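# Pour the ball along gutters into the roofed box

## Task

Get the ball out of the gutter it starts in and into the box standing at a different arm; the box has a roof and one open side. The task fails if the box is moved, raised, rotated or tilted beyond a small amount. You may pour the ball from one gutter into another and then into the box. A gutter holds the ball only while its open end is higher than its handle end; holding the handle vertical lets the ball roll out.

## Robot and tools

Robots: three Kinova Gen3 arms, arm1, arm2 and arm3, each with seven joints and a five-fingered right hand. Their feet (base_link) in the scene frame: arm1 x=-1.779 y=-0.010 z=+0.942 quat_wxyz=(+1.000, +0.002, -0.008, -0.015); arm2 x=+0.001 y=-0.227 z=+0.885 quat_wxyz=(+0.695, +0.000, +0.000, +0.719); arm3 x=+1.780 y=+0.139 z=+0.922 quat_wxyz=(+0.026, -0.006, -0.002, +1.000). Each foot points along its own +x, so arm1 faces scene +x, arm2 faces roughly +y and arm3 faces roughly -x. Reach is about 1.06 m from the joint1 axis.

Frames: the scene frame is in metres, origin on the floor, +z up. The hand point sits 0.045 m in front of the palm. In the hand frame +z runs along the straightened fingers, +y leaves the palm face, +x crosses the palm away from the thumb. Straight fingers extend 0.06 to 0.07 m past the point. A wrist bracket on the little-finger side juts out and can strike objects.

move: one action for any subset of the arms. Keys arm1, arm2, arm3, each an object of its own, plus cameras (list of names: arm1_cam_wrist, arm2_cam_wrist, arm3_cam_wrist, cam_end_1, cam_end_2, cam_gap_1, cam_gap_2, cam_side, cam_top, or "all"; [] for none; omitted gives all only when no action is sent). Inside an arm object:
- joints: a dict of absolute targets by name. joint1_rad to joint7_rad in radians; limits joint1/3/5/7 -6.283 to 6.283, joint2 -2.249 to 2.249, joint4 -2.579 to 2.579, joint6 -2.099 to 2.099. Hand keys hand_little, hand_ring, hand_middle, hand_index, hand_thumb_bend run -1 (curled) to +1 (straight); hand_thumb_turn +1 beside the palm, -1 facing the fingers. hand_force_limit (-1 to 1) sets the stopping load, about 0 N at -1 up to 10 N at +1 (15 N on thumb motors). hand_speed (-0.96 to 1) sets finger speed; it starts at -0.8, use -0.94 or lower for a soft grip. A motor only starts when its own target changes.
- target: seven numbers [x, y, z, qw, qx, qy, qz], an absolute pose of the hand point in the scene frame (metres, unit quaternion), followed in a straight line from the current hand_target. With target, joints may hold only the hand keys.
- speed: top hand speed for target, 0.002 to 0.5 m/s (default 0.25); rotation is capped at twice this in rad/s.
- min_time_s: 0.1 to 8 s, a floor on how long that arm's joint moves take.
All parts start together; hand paths finish together and stop after 10 s; no action exceeds 15 s. Paths ignore obstacles and other arms, and the hand may lag, drift or overshoot speed near a straight arm.

wait: seconds from 0 to 10, optional cameras; commands nothing new, returns state.
zoom_image: camera plus region [x0, y0, x1, y1] in pixels from the top-left corner, no larger than 504 by 504, on a camera shown in the most recent images.
show_instructions: no arguments; shows the reference page.
finished_scene: optional scene 1; ends the scene permanently, so only call it once the ball rests in the box.

Reading results: "move" lists robots commanded; "as last shown" means an uncommanded robot whose status reads "not commanded". "pictures" gives image order. "hand" is the measured pose (can be off at long reach); hand_target is the pose at the held joint targets. Status words: done (hand within 1 cm and 2 degrees, joints within their tolerance), off_target (resting short, maybe still pushing), time_out (target dropped, holds in place), not_followed, "joint command not followed" or "pose unreachable" (a safety check withheld the motion). hand_stopped_by gives six words for little, ring, middle, index, thumb_bend, thumb_turn: moving, target, force, stalled or fault. The *_load_n values are fingertip forces in N, positive pushing open; a grip lost shows as loads falling near 0. Joint velocities are rad/s; "within noise" means still. Joint torques and Flange force show contacts and loads. MOTOR HOT warns of heating; OVER-TEMPERATURE FAULT means the arm sagged and keys reading limit_stop_at_motor_heat must be resent.

Cautions: if a call is refused or a stop hits it, later move, wait and finished_scene calls in the same reply are skipped. Never press two robots together or close a hand on another robot's fingers; the safety check may be too late. A torque past 104.5 N m (joints 1 to 4) or 51.3 N m (joints 5 to 7), or a joint lagging more than 5 degrees, triggers a 10 s stop. The arm keeps pushing against contacts, so back off after touching. Keep the box still, keep everything within the work area, avoid dropping or flinging the gutter or ball, and pour slowly by tilting the open end down only over the receiving gutter or the box's open side. Stretched arms and held loads heat motors, even while you think.

Each tool is called after "Emit:" as a command line: name --argument value for each argument, lists and objects as JSON in quotes; but a table of rows of numbers goes row by row, as --pt "numbers of a row", without its own name.

Reference images:

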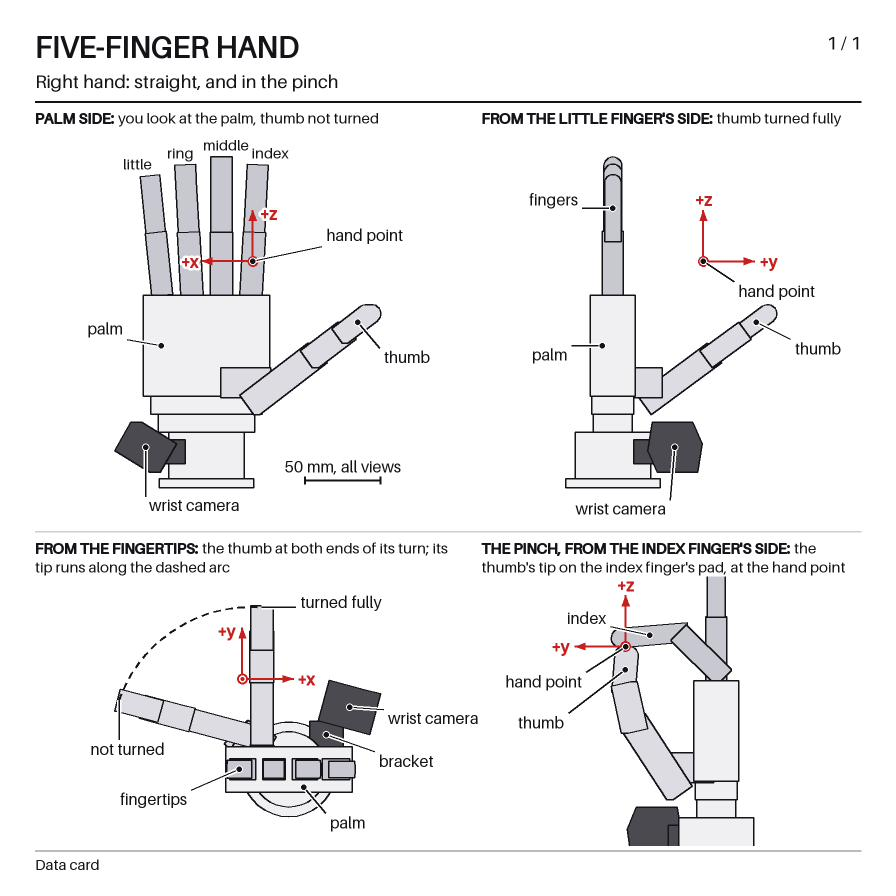

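## Session

Emit:
move

Scene clock: 0.00 s.
Joint torques (N m): no reading
Flange force (N): no reading
Joint velocities: within noise
arm1.joint_positions: joint1_rad=-0.792 joint2_rad=-0.540 joint3_rad=-0.032 joint4_rad=+1.407 joint5_rad=-0.094 joint6_rad=+2.048 joint7_rad=-2.228 hand_little=+1.000 hand_ring=+1.000 hand_middle=+1.000 hand_index=+1.000 hand_thumb_turn=+1.000 hand_thumb_bend=+1.000 hand_force_limit=+0.000 hand_speed=-0.800
arm1.joint_status: not commanded
arm1.hand_stopped_by: target,target,target,target,target,target
arm1.little_load_n: 0.0
arm1.ring_load_n: 0.0
arm1.middle_load_n: 0.0
arm1.index_load_n: 0.0
arm1.thumb_bend_load_n: 0.0
arm1.thumb_turn_load_n: 0.0
arm1.hand: x=-1.7078 y=+0.1234 z=+1.4948 quat_wxyz=(-0.072, +0.093, -0.988, -0.098) (m; scene frame)
arm1.hand_target: x=-1.7078 y=+0.1234 z=+1.4948 quat_wxyz=(-0.072, +0.093, -0.988, -0.098) (m; scene frame)
arm1.hand_status: not commanded
arm2.joint_positions: joint1_rad=+0.382 joint2_rad=-0.419 joint3_rad=-0.005 joint4_rad=+1.513 joint5_rad=-0.002 joint6_rad=+1.883 joint7_rad=-1.840 hand_little=+1.000 hand_ring=+1.000 hand_middle=+1.000 hand_index=+1.000 hand_thumb_turn=+1.000 hand_thumb_bend=+1.000 hand_force_limit=+0.000 hand_speed=-0.800
arm2.joint_status: not commanded
arm2.hand_stopped_by: target,target,target,target,target,target
arm2.little_load_n: 0.0
arm2.ring_load_n: 0.0
arm2.middle_load_n: 0.0
arm2.index_load_n: 0.0
arm2.thumb_bend_load_n: 0.0
arm2.thumb_turn_load_n: 0.0
arm2.hand: x=+0.0454 y=-0.0244 z=+1.3884 quat_wxyz=(-0.060, +0.461, -0.884, -0.056) (m; scene frame)
arm2.hand_target: x=+0.0454 y=-0.0244 z=+1.3884 quat_wxyz=(-0.060, +0.461, -0.884, -0.056) (m; scene frame)
arm2.hand_status: not commanded
arm3.joint_positions: joint1_rad=-0.183 joint2_rad=-0.256 joint3_rad=-0.047 joint4_rad=+1.438 joint5_rad=-0.129 joint6_rad=+2.035 joint7_rad=-2.297 hand_little=+1.000 hand_ring=+1.000 hand_middle=+1.000 hand_index=+1.000 hand_thumb_turn=+1.000 hand_thumb_bend=+1.000 hand_force_limit=+0.000 hand_speed=-0.800
arm3.joint_status: not commanded
arm3.hand_stopped_by: target,target,target,target,target,target
arm3.little_load_n: 0.0
arm3.ring_load_n: 0.0
arm3.middle_load_n: 0.0
arm3.index_load_n: 0.0
arm3.thumb_bend_load_n: 0.0
arm3.thumb_turn_load_n: 0.0
arm3.hand: x=+1.5652 y=+0.0565 z=+1.4091 quat_wxyz=(+0.027, +0.967, -0.246, +0.062) (m; scene frame)
arm3.hand_target: x=+1.5652 y=+0.0565 z=+1.4091 quat_wxyz=(+0.027, +0.967, -0.246, +0.062) (m; scene frame)
arm3.hand_status: not commanded
pictures: arm1_cam_wrist, arm2_cam_wrist, arm3_cam_wrist, cam_end_1, cam_end_2, cam_gap_1, cam_gap_2, cam_side, cam_top
Images, in order (width x height): arm1_cam_wrist 672x504, arm2_cam_wrist 672x504, arm3_cam_wrist 672x504, cam_end_1 896x504, cam_end_2 896x504, cam_gap_1 896x504, cam_gap_2 896x504, cam_side 896x504, cam_top 896x504.

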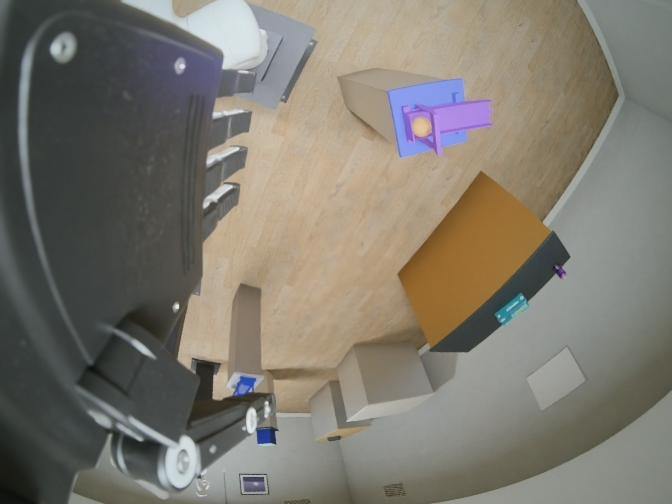

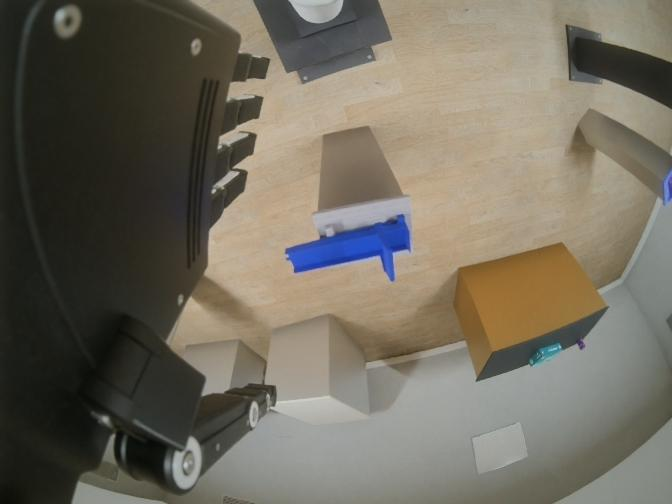

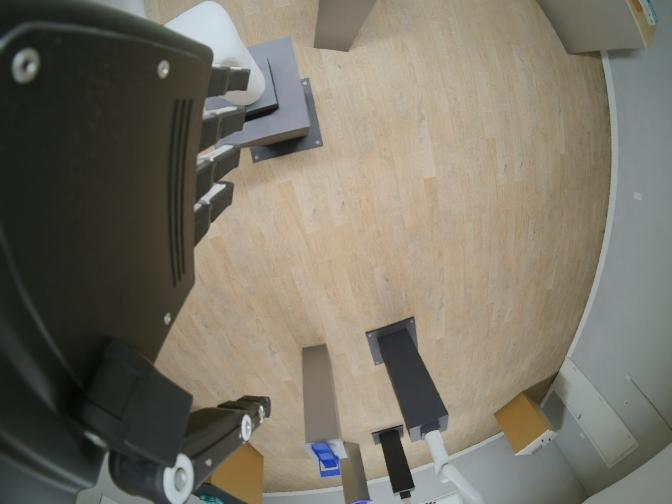

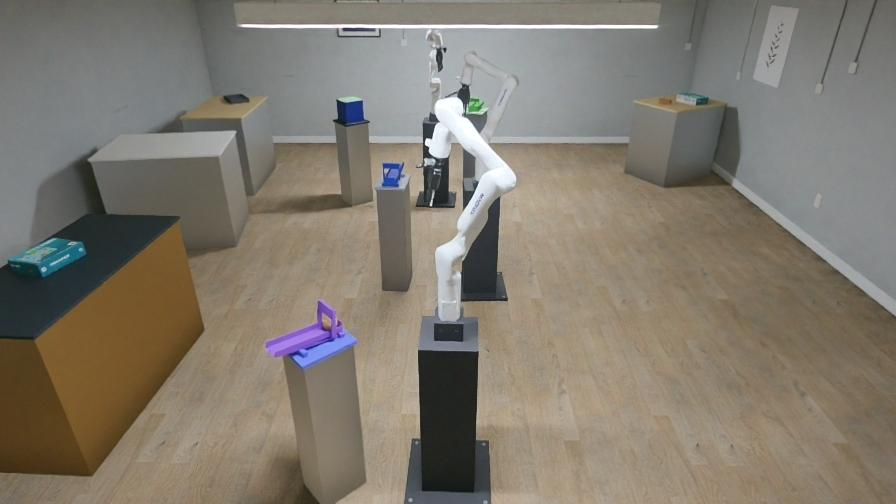

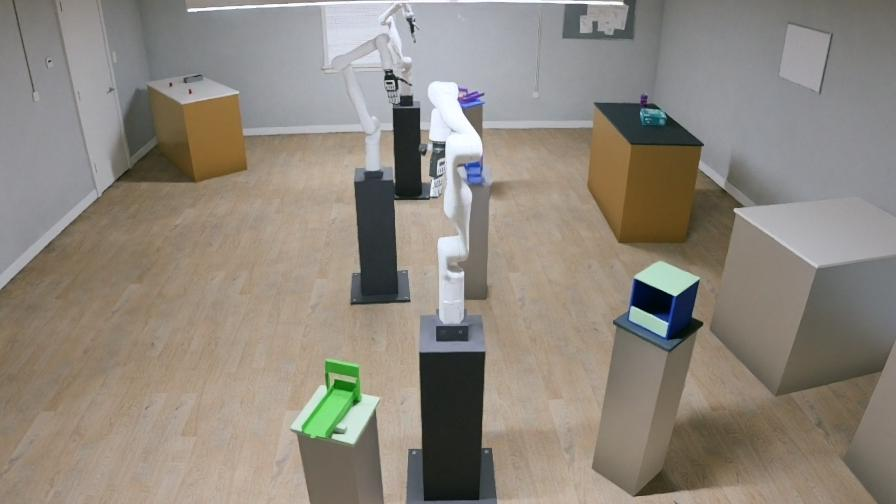

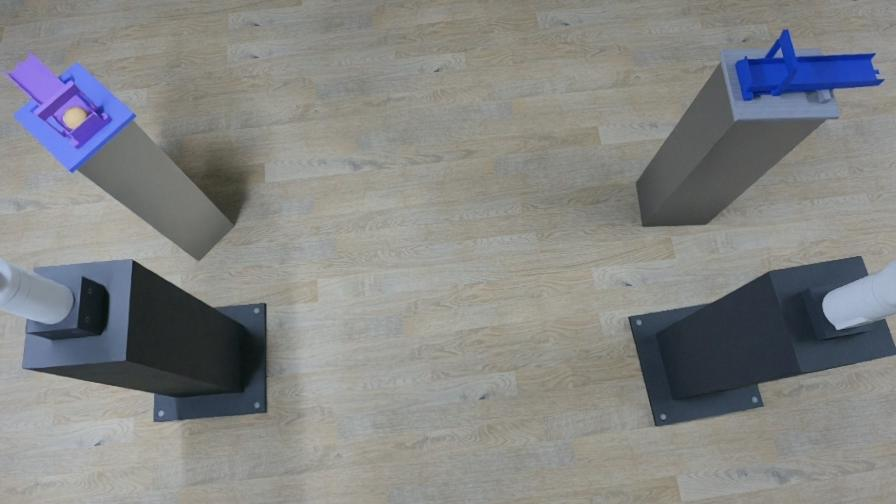

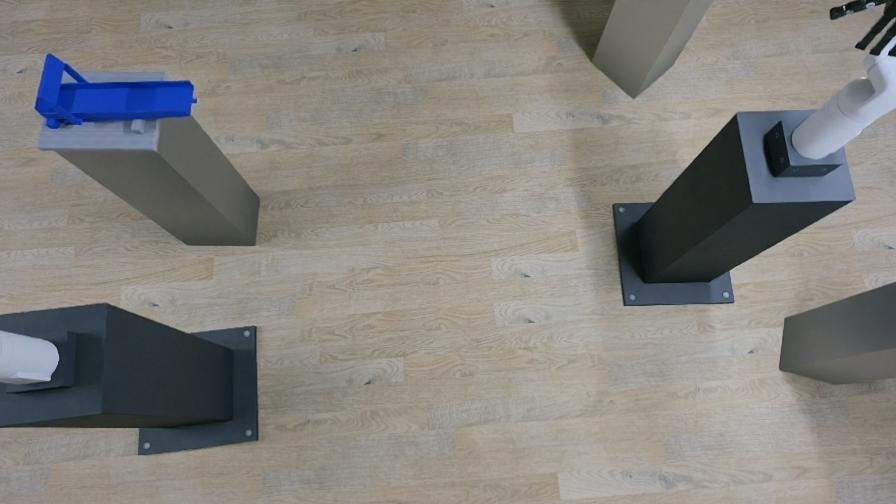

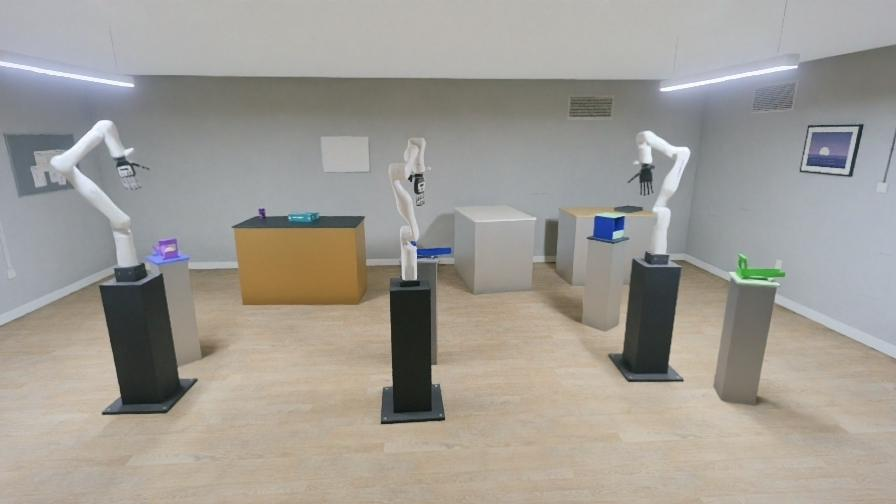

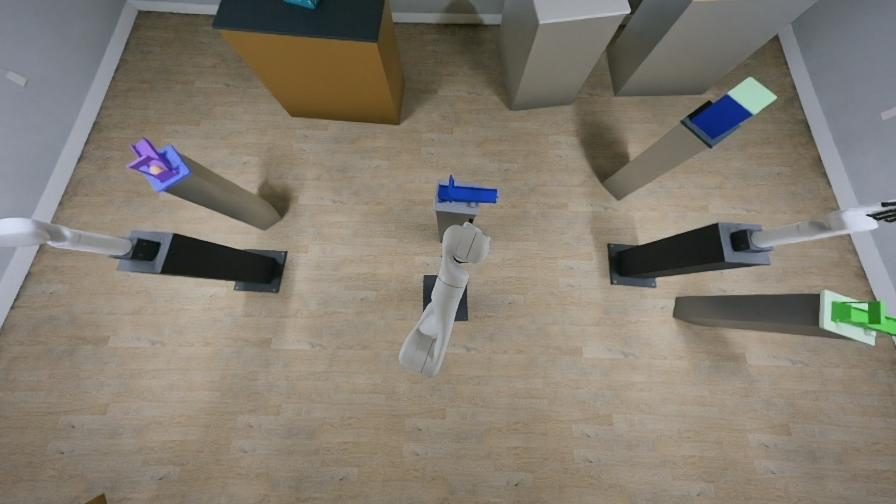

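Emit:
zoom_image --camera "cam_gap_1" --region '[0, 30, 240, 200]'

Emit:
zoom_image --camera "cam_gap_1" --region '[680, 10, 896, 150]'

Emit:
zoom_image --camera "cam_gap_2" --region '[0, 30, 240, 200]'

Emit:
zoom_image --camera "cam_end_2" --region '[260, 340, 420, 460]'

Emit:
zoom_image --camera "cam_end_2" --region '[580, 240, 740, 360]'

Emit:
zoom_image --camera "cam_end_1" --region '[240, 280, 400, 400]'

Emit:
zoom_image --camera "cam_top" --region '[100, 120, 240, 220]'

Emit:
zoom_image --camera "cam_top" --region '[400, 150, 540, 250]'

Emit:
zoom_image --camera "cam_side" --region '[560, 180, 800, 340]'

Emit:
zoom_image --camera "arm1_cam_wrist" --region '[360, 50, 520, 170]'

Emit:
zoom_image --camera "arm2_cam_wrist" --region '[270, 170, 430, 290]'

Scaled by 2.100 from the camera's image (finer frame: 1280x720).

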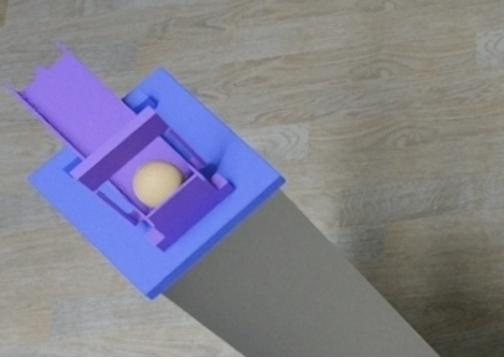

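Scaled by 2.333 from the camera's image (finer frame: 1280x720).

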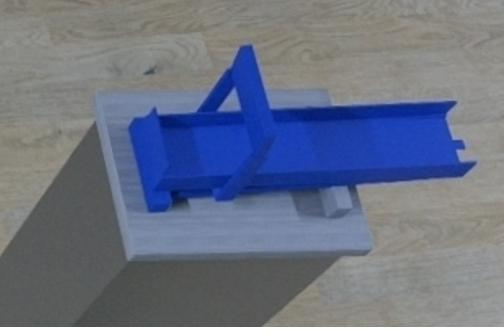

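Scaled by 2.100 from the camera's image (finer frame: 1280x720).

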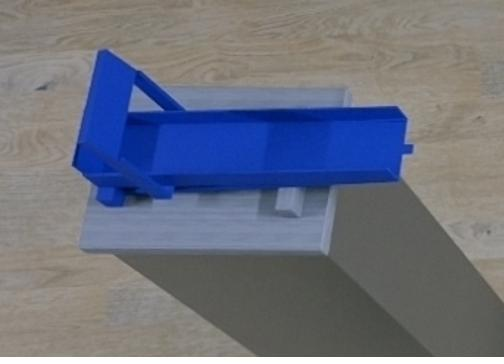

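Scaled by 3.150 from the camera's image (finer frame: 1280x720).

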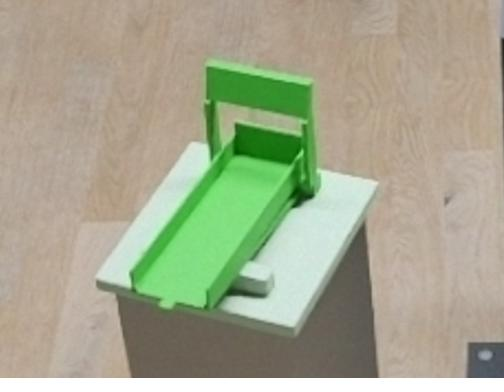

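Scaled by 3.150 from the camera's image (finer frame: 1280x720).

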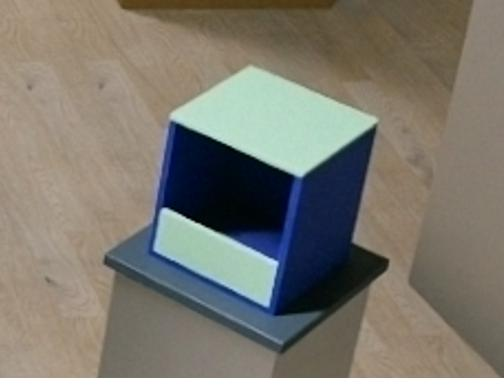

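Scaled by 3.150 from the camera's image (finer frame: 1280x720).

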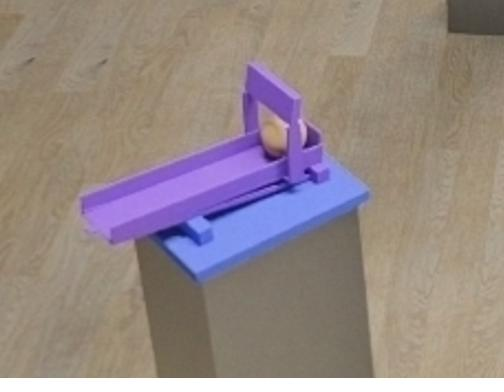

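Scaled by 3.600 from the camera's image (finer frame: 1280x720).

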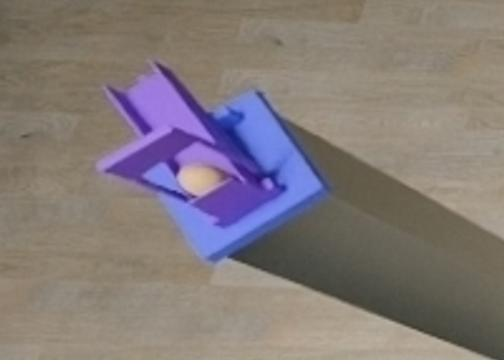

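Scaled by 3.600 from the camera's image (finer frame: 1280x720).

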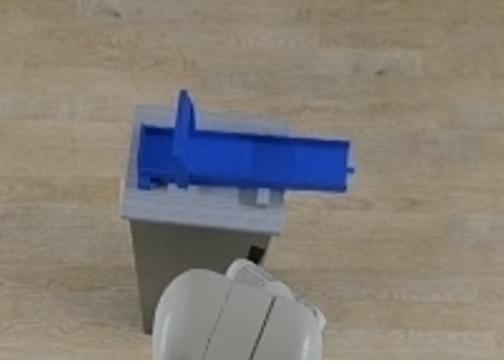

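Scaled by 2.100 from the camera's image (finer frame: 1280x720).

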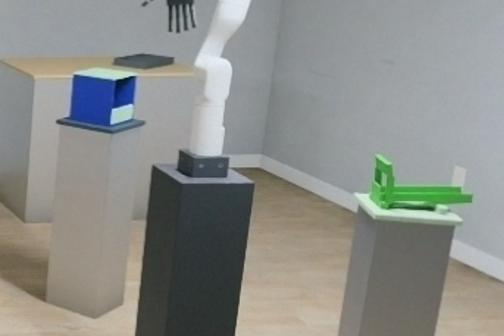

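Scaled by 3.150 from the camera's image (finer frame: 960x720).

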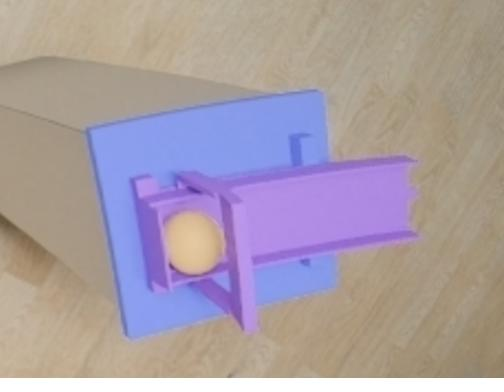

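Scaled by 3.150 from the camera's image (finer frame: 960x720).

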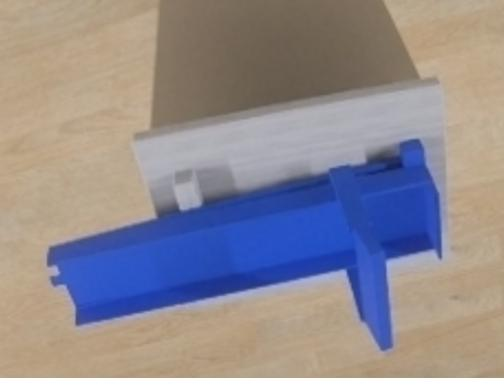

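Emit:
zoom_image --camera "arm2_cam_wrist" --region '[200, 0, 620, 315]'

Emit:
zoom_image --camera "arm1_cam_wrist" --region '[200, 0, 620, 315]'

Emit:
zoom_image --camera "cam_top" --region '[560, 60, 896, 350]'

Emit:
zoom_image --camera "cam_top" --region '[60, 100, 500, 350]'

Scaled by 1.200 from the camera's image (finer frame: 960x720).

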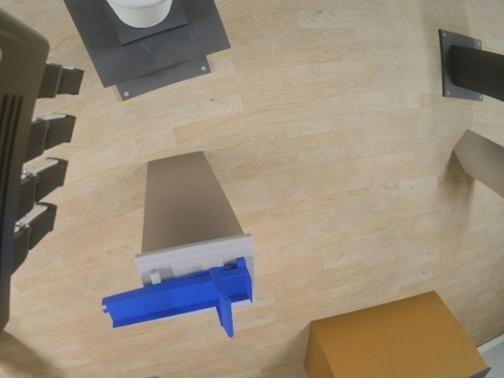

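Scaled by 1.200 from the camera's image (finer frame: 960x720).

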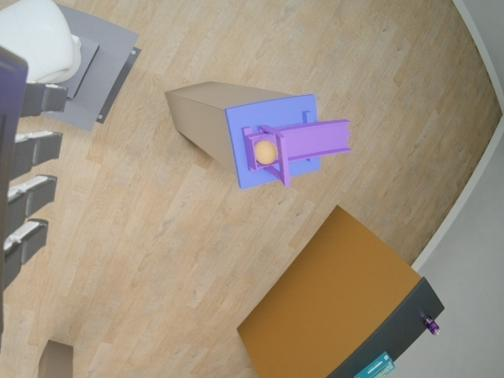

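Scaled by 1.500 from the camera's image (finer frame: 1280x720).

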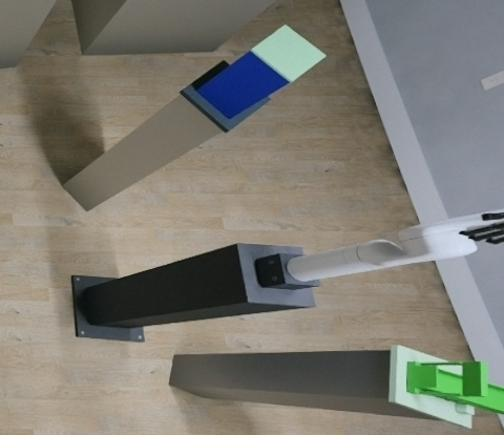

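Scaled by 1.145 from the camera's image (finer frame: 1280x720).

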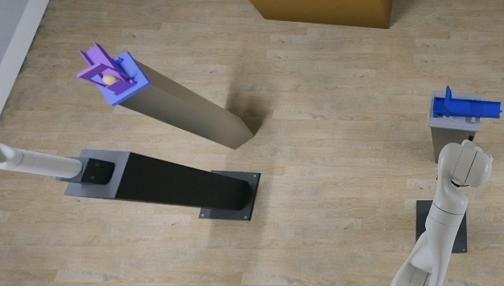

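Emit:
move --arm2 '{"target": [0.092, 0.102, 1.234, -0.060, 0.461, -0.884, -0.056], "speed": 0.2}' --cameras '["arm2_cam_wrist", "cam_gap_1", "cam_side"]'

Scene clock: 9.80 s.
Joint torques (N m): arm1=[-1.24 1.93 0.75 -7.31 -0.39 -0.44 -0.16] | arm2=[0.89 -6.8 1.06 -6.53 0.23 -0.7 0.16] | arm3=[2.31 -1.19 -0.2 -8.1 -0.27 0.11 0.03]
Flange force (N): arm1=[-0.2 3.6 2.2] | arm2=[-6.5 5.8 -4.5] | arm3=[3.1 -2.4 4.3]
move: arm2 done
Joint velocities: within noise
arm1, arm3: as last shown
arm2.joint_positions: joint1_rad=+0.371 joint2_rad=-0.164 joint3_rad=+0.006 joint4_rad=+1.865 joint5_rad=+0.001 joint6_rad=+1.277 joint7_rad=-1.838 hand_little=+1.000 hand_ring=+1.000 hand_middle=+1.000 hand_index=+1.000 hand_thumb_turn=+1.000 hand_thumb_bend=+1.000 hand_force_limit=+0.000 hand_speed=-0.800
arm2.joint_status: not commanded
arm2.hand_stopped_by: target,target,target,target,target,target
arm2.little_load_n: 0.0
arm2.ring_load_n: 0.5
arm2.middle_load_n: 0.0
arm2.index_load_n: 0.0
arm2.thumb_bend_load_n: 0.0
arm2.thumb_turn_load_n: -0.5
arm2.hand: x=+0.0920 y=+0.1020 z=+1.2340 quat_wxyz=(-0.060, +0.461, -0.884, -0.056)
arm2.hand_target: x=+0.0920 y=+0.1020 z=+1.2340 quat_wxyz=(-0.060, +0.461, -0.884, -0.056)
arm2.hand_status: done (0.000 m and 0.0 deg from the pose sent, 0.205 m and 0.1 deg at the start)
Images, in order (width x height): arm2_cam_wrist 672x504, cam_gap_1 896x504, cam_side 896x504.

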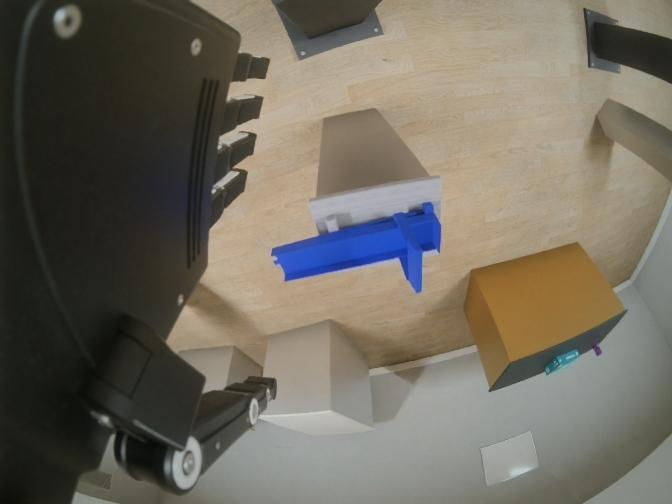

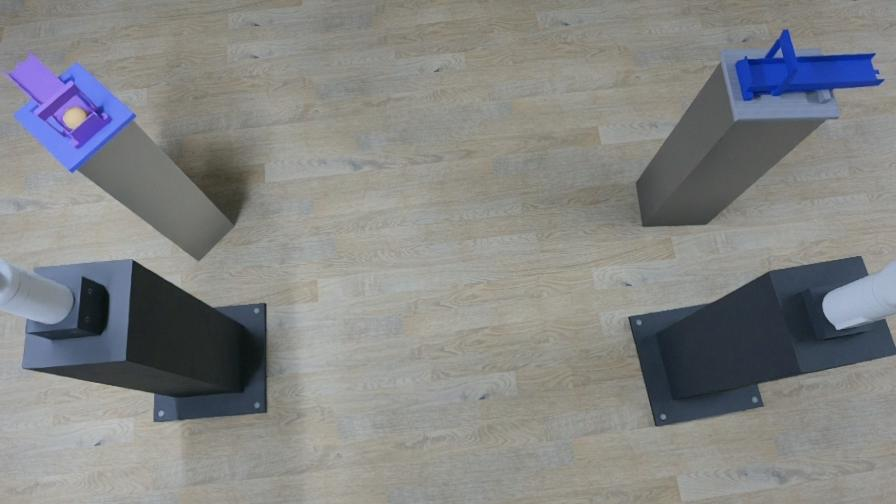

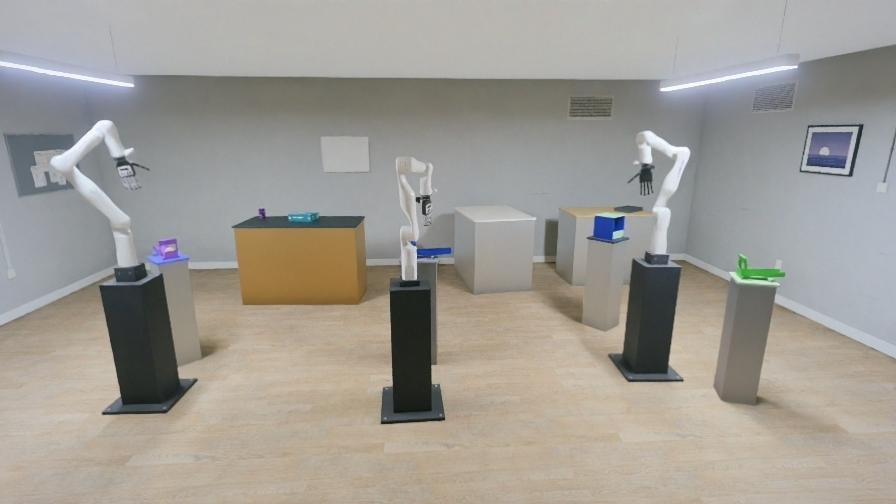

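Emit:
zoom_image --camera "arm2_cam_wrist" --region '[250, 150, 460, 310]'

Emit:
zoom_image --camera "cam_side" --region '[380, 220, 480, 290]'

Emit:
zoom_image --camera "cam_side" --region '[700, 230, 820, 310]'

Scaled by 2.400 from the camera's image (finer frame: 960x720).

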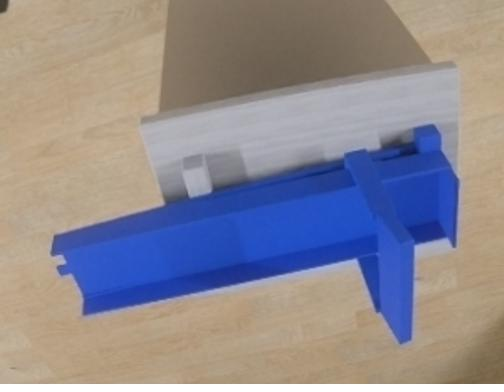

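Scaled by 5.040 from the camera's image (finer frame: 1280x720).

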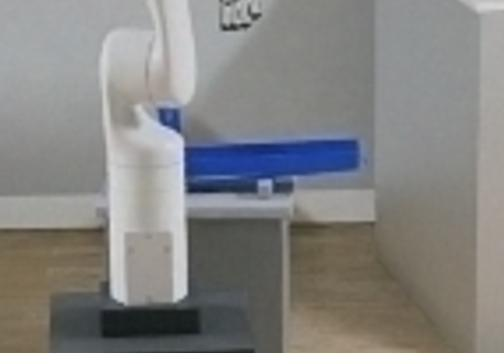

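Scaled by 4.200 from the camera's image (finer frame: 1280x720).

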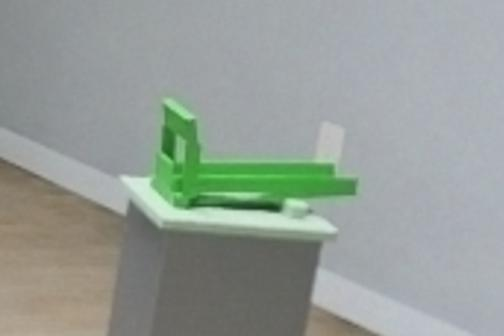

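Emit:
move --arm2 '{"target": [0.007, 0.271, 1.082, -0.060, 0.461, -0.884, -0.056], "speed": 0.2}' --cameras '["arm2_cam_wrist"]'

Emit:
zoom_image --camera "arm2_cam_wrist" --region '[150, 100, 520, 400]'

Scene clock: 13.53 s.
Joint torques (N m): arm1=[-1.23 1.86 0.88 -7.19 -0.39 -0.45 -0.21] | arm2=[0.83 -14.68 0.93 -5.11 0.37 -0.63 0.14] | arm3=[2.26 -1.13 -0.22 -8.22 -0.34 0.08 0.04]
Flange force (N): arm1=[-0.2 4.1 1.6] | arm2=[-6.9 7.4 -0.1] | arm3=[3.2 -2.7 4.7]
move: arm2 done
Joint velocities: within noise
arm1, arm3: as last shown
arm2.joint_positions: joint1_rad=+0.149 joint2_rad=+0.319 joint3_rad=-0.162 joint4_rad=+1.854 joint5_rad=+0.151 joint6_rad=+0.826 joint7_rad=-2.310 hand_little=+1.000 hand_ring=+1.000 hand_middle=+1.000 hand_index=+1.000 hand_thumb_turn=+1.000 hand_thumb_bend=+1.000 hand_force_limit=+0.000 hand_speed=-0.800
arm2.joint_status: not commanded
arm2.hand_stopped_by: target,target,target,target,target,target
arm2.little_load_n: 0.0
arm2.ring_load_n: -0.5
arm2.middle_load_n: 0.0
arm2.index_load_n: 0.0
arm2.thumb_bend_load_n: 0.0
arm2.thumb_turn_load_n: 0.0
arm2.hand: x=+0.0070 y=+0.2710 z=+1.0820 quat_wxyz=(-0.060, +0.461, -0.884, -0.056)
arm2.hand_target: x=+0.0070 y=+0.2710 z=+1.0820 quat_wxyz=(-0.060, +0.461, -0.884, -0.056)
arm2.hand_status: done (0.000 m and 0.0 deg from the pose sent, 0.243 m and 0.0 deg at the start)
Images, in order (width x height): arm2_cam_wrist 672x504.

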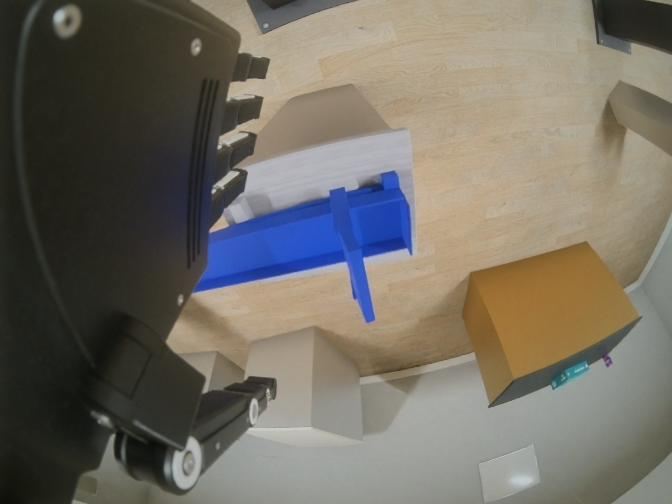

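Scaled by 1.362 from the camera's image (finer frame: 960x720).

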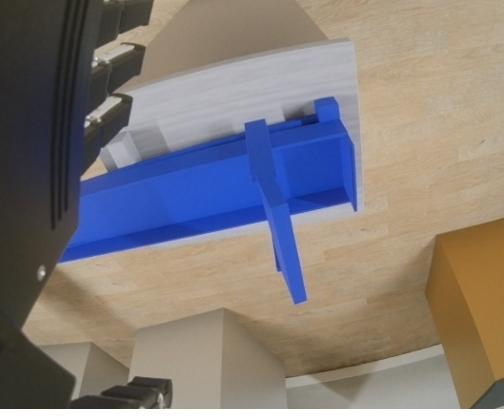

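Emit:
move --arm2 '{"target": [0.12, 0.08, 1.22, 0.7071, -0.7071, 0, 0], "speed": 0.4}' --cameras '["cam_side"]'

Emit:
move --arm2 '{"target": [0.18, 0.16, 1.01, 0.7071, -0.7071, 0, 0], "speed": 0.3}' --cameras '["arm2_cam_wrist"]'

Emit:
zoom_image --camera "arm2_cam_wrist" --region '[150, 100, 520, 400]'

Scene clock: 19.83 s.
Joint torques (N m): arm1=[-1.26 1.88 0.86 -7.23 -0.45 -0.4 -0.18] | arm2=[0.8 6.87 -3.1 -4.77 0.23 0.38 0.21] | arm3=[2.29 -1.13 -0.23 -8.1 -0.26 0.04 0.03]
Flange force (N): arm1=[-0.2 4.0 1.9] | arm2=[-1.0 -8.8 3.8] | arm3=[3.2 -2.6 4.1]
move: arm2 off_target
Joint velocities: arm1=[within noise] | arm2=[-0.001 -0.002 0.001 -0.001 0.013 0 -0.011] | arm3=[within noise]
arm1, arm3: as last shown
arm2.joint_positions: joint1_rad=-0.545 joint2_rad=-1.137 joint3_rad=+0.987 joint4_rad=+2.581 joint5_rad=+2.649 joint6_rad=-0.005 joint7_rad=-1.805 hand_little=+1.000 hand_ring=+1.000 hand_middle=+1.000 hand_index=+1.000 hand_thumb_turn=+1.000 hand_thumb_bend=+1.000 hand_force_limit=+0.000 hand_speed=-0.800
arm2.joint_status: not commanded
arm2.hand_stopped_by: target,target,target,target,target,target
arm2.little_load_n: 0.0
arm2.ring_load_n: 0.0
arm2.middle_load_n: 0.0
arm2.index_load_n: 0.0
arm2.thumb_bend_load_n: 0.0
arm2.thumb_turn_load_n: -0.5
arm2.hand: x=+0.1208 y=+0.0800 z=+1.2206 quat_wxyz=(-0.673, +0.737, +0.038, -0.048)
arm2.hand_target: x=+0.1208 y=+0.0800 z=+1.2206 quat_wxyz=(-0.673, +0.737, +0.038, -0.048)
arm2.hand_status: off_target (0.001 m and 8.8 deg from the pose sent, 0.261 m and 136.8 deg at the start; pose on its path clipped on 40 of 144 steps; a joint's target at an end of its range on 90 of 144 steps)
arm3.little_load_n: -0.5
Images, in order (width x height): cam_side 896x504.

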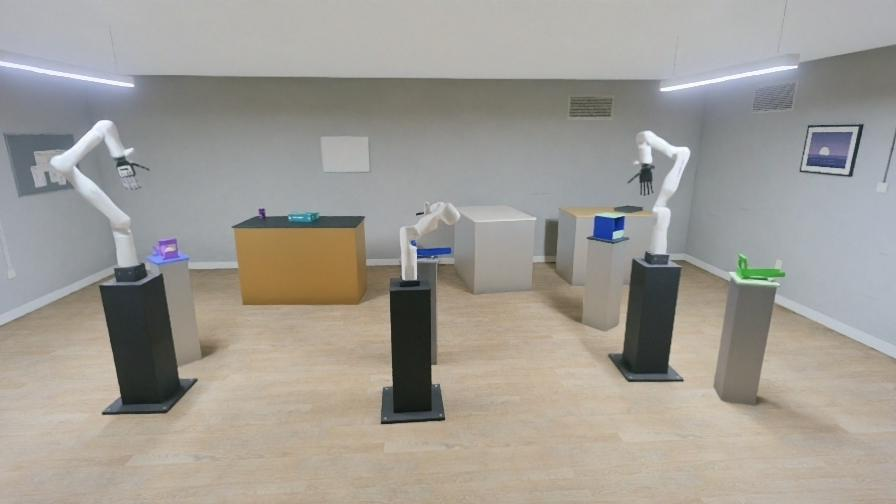

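Scene clock: 21.60 s.
Joint torques (N m): arm1=[-1.27 1.89 1 -7.15 -0.47 -0.42 -0.18] | arm2=[0.81 8.75 -4.48 6.38 1.14 -1.01 0.11] | arm3=[2.3 -1.09 -0.28 -8.12 -0.33 0.09 -0.02]
Flange force (N): arm1=[0.0 4.4 1.6] | arm2=[7.4 -5.3 7.3] | arm3=[3.0 -2.9 4.3]
move: arm2 done
Joint velocities: within noise
arm1, arm3: as last shown
arm2.joint_positions: joint1_rad=-0.919 joint2_rad=-1.873 joint3_rad=+1.826 joint4_rad=+2.565 joint5_rad=+3.239 joint6_rad=+0.411 joint7_rad=-1.269 hand_little=+1.000 hand_ring=+1.000 hand_middle=+1.000 hand_index=+1.000 hand_thumb_turn=+1.000 hand_thumb_bend=+1.000 hand_force_limit=+0.000 hand_speed=-0.800
arm2.joint_status: not commanded
arm2.hand_stopped_by: target,target,target,target,target,target
arm2.little_load_n: 0.0
arm2.ring_load_n: 0.0
arm2.middle_load_n: 0.0
arm2.index_load_n: 0.0
arm2.thumb_bend_load_n: 0.0
arm2.thumb_turn_load_n: 0.0
arm2.hand: x=+0.1800 y=+0.1600 z=+1.0100 quat_wxyz=(-0.707, +0.707, +0.000, +0.000)
arm2.hand_target: x=+0.1800 y=+0.1600 z=+1.0100 quat_wxyz=(-0.707, +0.707, +0.000, +0.000)
arm2.hand_status: done (0.000 m and 0.0 deg from the pose sent, 0.233 m and 8.8 deg at the start; pose on its path clipped on 8 of 53 steps; a joint's target at an end of its range on 25 of 53 steps)
arm3.little_load_n: 0.0
arm3.thumb_turn_load_n: -0.5
Images, in order (width x height): arm2_cam_wrist 672x504.

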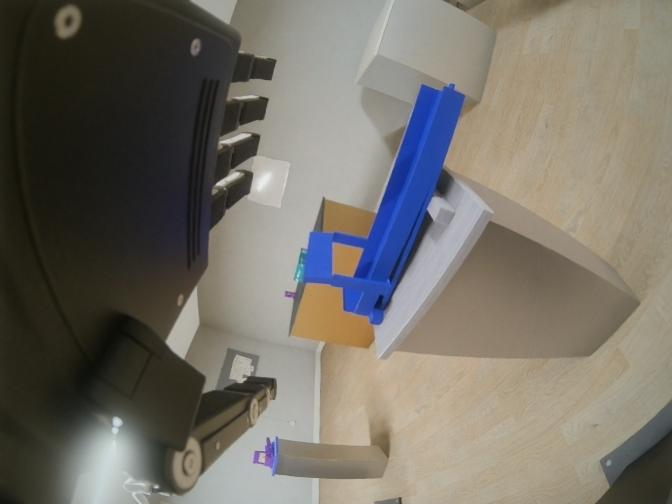

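Scaled by 1.362 from the camera's image (finer frame: 960x720).

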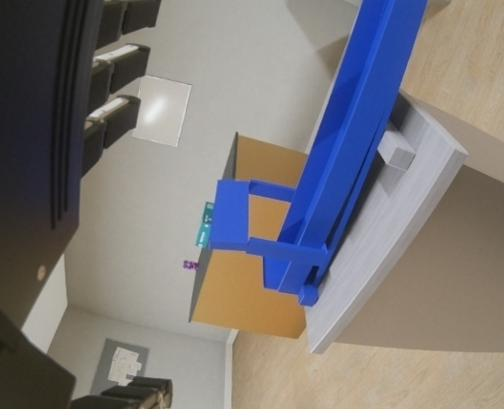

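Emit:
zoom_image --camera "arm2_cam_wrist" --region '[290, 215, 410, 335]'

Scaled by 4.200 from the camera's image (finer frame: 960x720).

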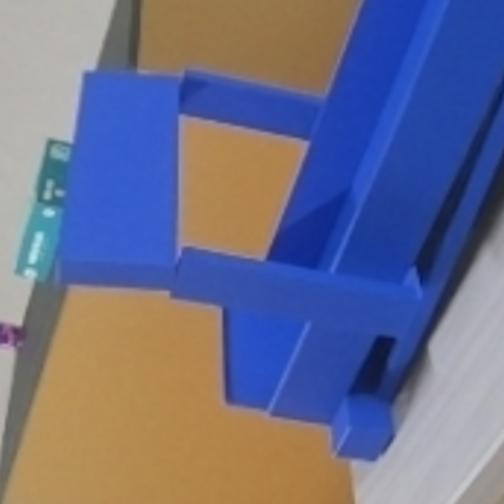

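Emit:
move --arm2 '{"target": [0.130, 0.2456, 0.997, 0.7071, -0.7071, 0, 0], "speed": 0.2}' --cameras '["arm2_cam_wrist"]'

Emit:
zoom_image --camera "arm2_cam_wrist" --region '[260, 180, 440, 360]'

Scene clock: 25.00 s.
Joint torques (N m): arm1=[-1.22 1.92 0.82 -7.19 -0.43 -0.43 -0.16] | arm2=[0.91 9.01 -4.68 6.78 1.84 -1.11 0.1] | arm3=[2.23 -1.13 -0.21 -8.13 -0.34 0.05 0.01]
Flange force (N): arm1=[-0.2 3.9 1.7] | arm2=[3.9 -5.6 10.3] | arm3=[3.2 -2.7 4.2]
move: arm2 done
Joint velocities: within noise
arm1, arm3: as last shown
arm2.joint_positions: joint1_rad=-1.318 joint2_rad=-2.021 joint3_rad=+1.774 joint4_rad=+2.547 joint5_rad=+3.291 joint6_rad=+0.785 joint7_rad=-1.196 hand_little=+1.000 hand_ring=+1.000 hand_middle=+1.000 hand_index=+1.000 hand_thumb_turn=+1.000 hand_thumb_bend=+1.000 hand_force_limit=+0.000 hand_speed=-0.800
arm2.joint_status: not commanded
arm2.hand_stopped_by: target,target,target,target,target,target
arm2.little_load_n: 0.0
arm2.ring_load_n: 0.0
arm2.middle_load_n: 0.0
arm2.index_load_n: 0.0
arm2.thumb_bend_load_n: 0.0
arm2.thumb_turn_load_n: 0.0
arm2.hand: x=+0.1300 y=+0.2456 z=+0.9970 quat_wxyz=(-0.707, +0.707, +0.000, +0.000)
arm2.hand_target: x=+0.1300 y=+0.2456 z=+0.9970 quat_wxyz=(-0.707, +0.707, +0.000, +0.000)
arm2.hand_status: done (0.000 m and 0.0 deg from the pose sent, 0.100 m and 0.0 deg at the start)
arm3.thumb_turn_load_n: 0.0
Images, in order (width x height): arm2_cam_wrist 672x504.

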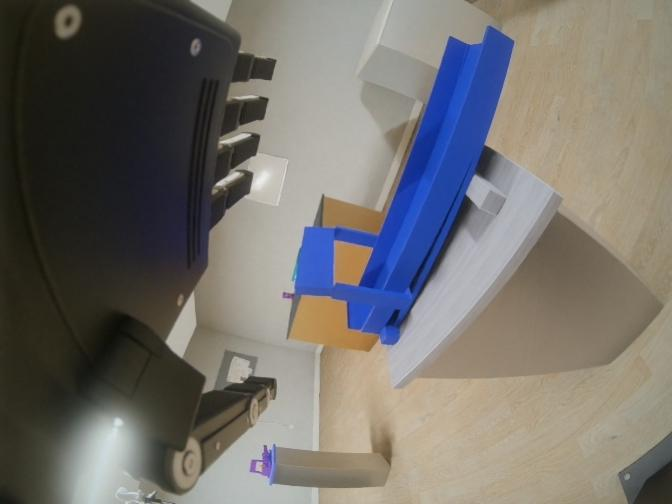

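Scaled by 2.800 from the camera's image (finer frame: 960x720).

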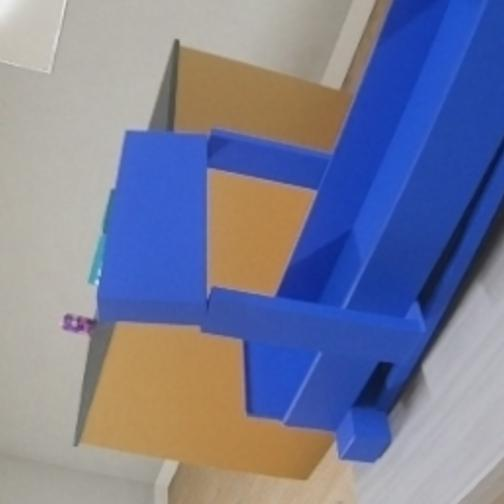

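Emit:
move --arm2 '{"target": [0.14, 0.19, 0.97, 0.700, -0.6507, 0.276, -0.0989], "speed": 0.2}' --cameras '["arm2_cam_wrist"]'

Emit:
zoom_image --camera "arm2_cam_wrist" --region '[260, 80, 500, 420]'

Scene clock: 33.07 s.
Joint torques (N m): arm1=[-1.25 1.96 0.89 -7.19 -0.46 -0.43 -0.19] | arm2=[0.89 8.35 -1.51 8.34 2.34 -0.9 0.06] | arm3=[2.23 -1.2 -0.26 -8.05 -0.27 0.06 0.02]
Flange force (N): arm1=[-0.1 4.0 1.7] | arm2=[-7.8 5.1 12.3] | arm3=[3.0 -2.6 3.9]
move: arm2 off_target
Joint velocities: within noise
arm1, arm3: as last shown
arm1.thumb_turn_load_n: 0.5
arm2.joint_positions: joint1_rad=-1.898 joint2_rad=-2.212 joint3_rad=+2.431 joint4_rad=+2.581 joint5_rad=+4.441 joint6_rad=+2.097 joint7_rad=-1.542 hand_little=+1.000 hand_ring=+1.000 hand_middle=+1.000 hand_index=+1.000 hand_thumb_turn=+1.000 hand_thumb_bend=+1.000 hand_force_limit=+0.000 hand_speed=-0.800
arm2.joint_status: not commanded
arm2.hand_stopped_by: target,target,target,target,target,target
arm2.little_load_n: 0.0
arm2.ring_load_n: 0.0
arm2.middle_load_n: 0.0
arm2.index_load_n: 0.0
arm2.thumb_bend_load_n: 0.0
arm2.thumb_turn_load_n: 0.0
arm2.hand: x=+0.1400 y=+0.1905 z=+0.9691 quat_wxyz=(-0.750, +0.593, -0.270, +0.111)
arm2.hand_target: x=+0.1400 y=+0.1905 z=+0.9691 quat_wxyz=(-0.750, +0.593, -0.270, +0.111)
arm2.hand_status: off_target (0.001 m and 8.9 deg from the pose sent, 0.063 m and 34.4 deg at the start; pose on its path clipped on 9 of 153 steps; a joint's target at an end of its range on 148 of 153 steps)
Images, in order (width x height): arm2_cam_wrist 672x504.

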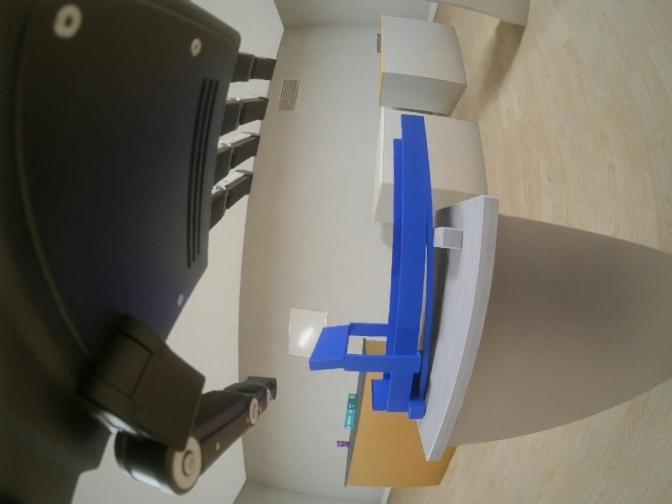

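Scaled by 1.482 from the camera's image (finer frame: 960x720).

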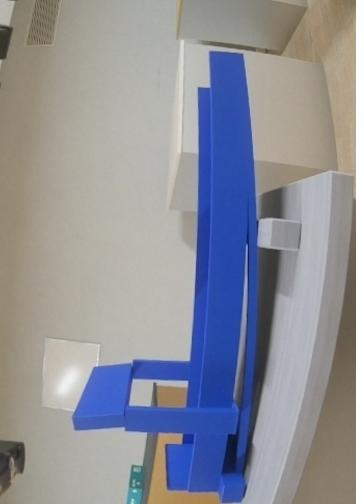

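Emit:
zoom_image --camera "arm2_cam_wrist" --region '[295, 305, 445, 430]'

Emit:
zoom_image --camera "arm2_cam_wrist" --region '[360, 90, 500, 270]'

Scaled by 3.360 from the camera's image (finer frame: 960x720).

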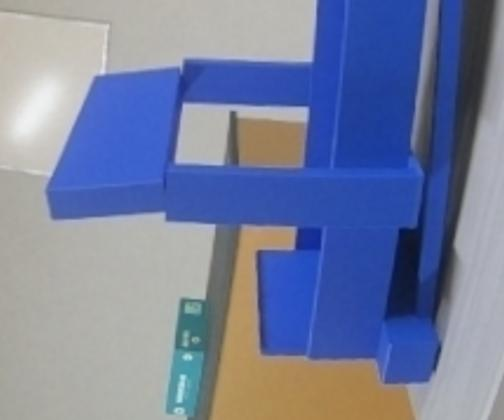

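Scaled by 2.800 from the camera's image (finer frame: 960x720).

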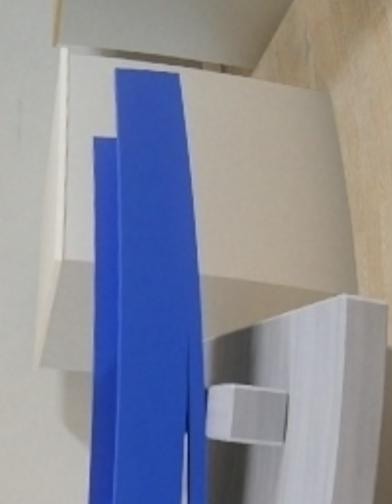

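Emit:
zoom_image --camera "arm2_cam_wrist" --region '[380, 180, 520, 470]'

Scaled by 1.738 from the camera's image (finer frame: 960x720).

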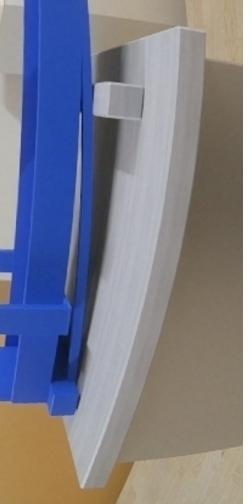

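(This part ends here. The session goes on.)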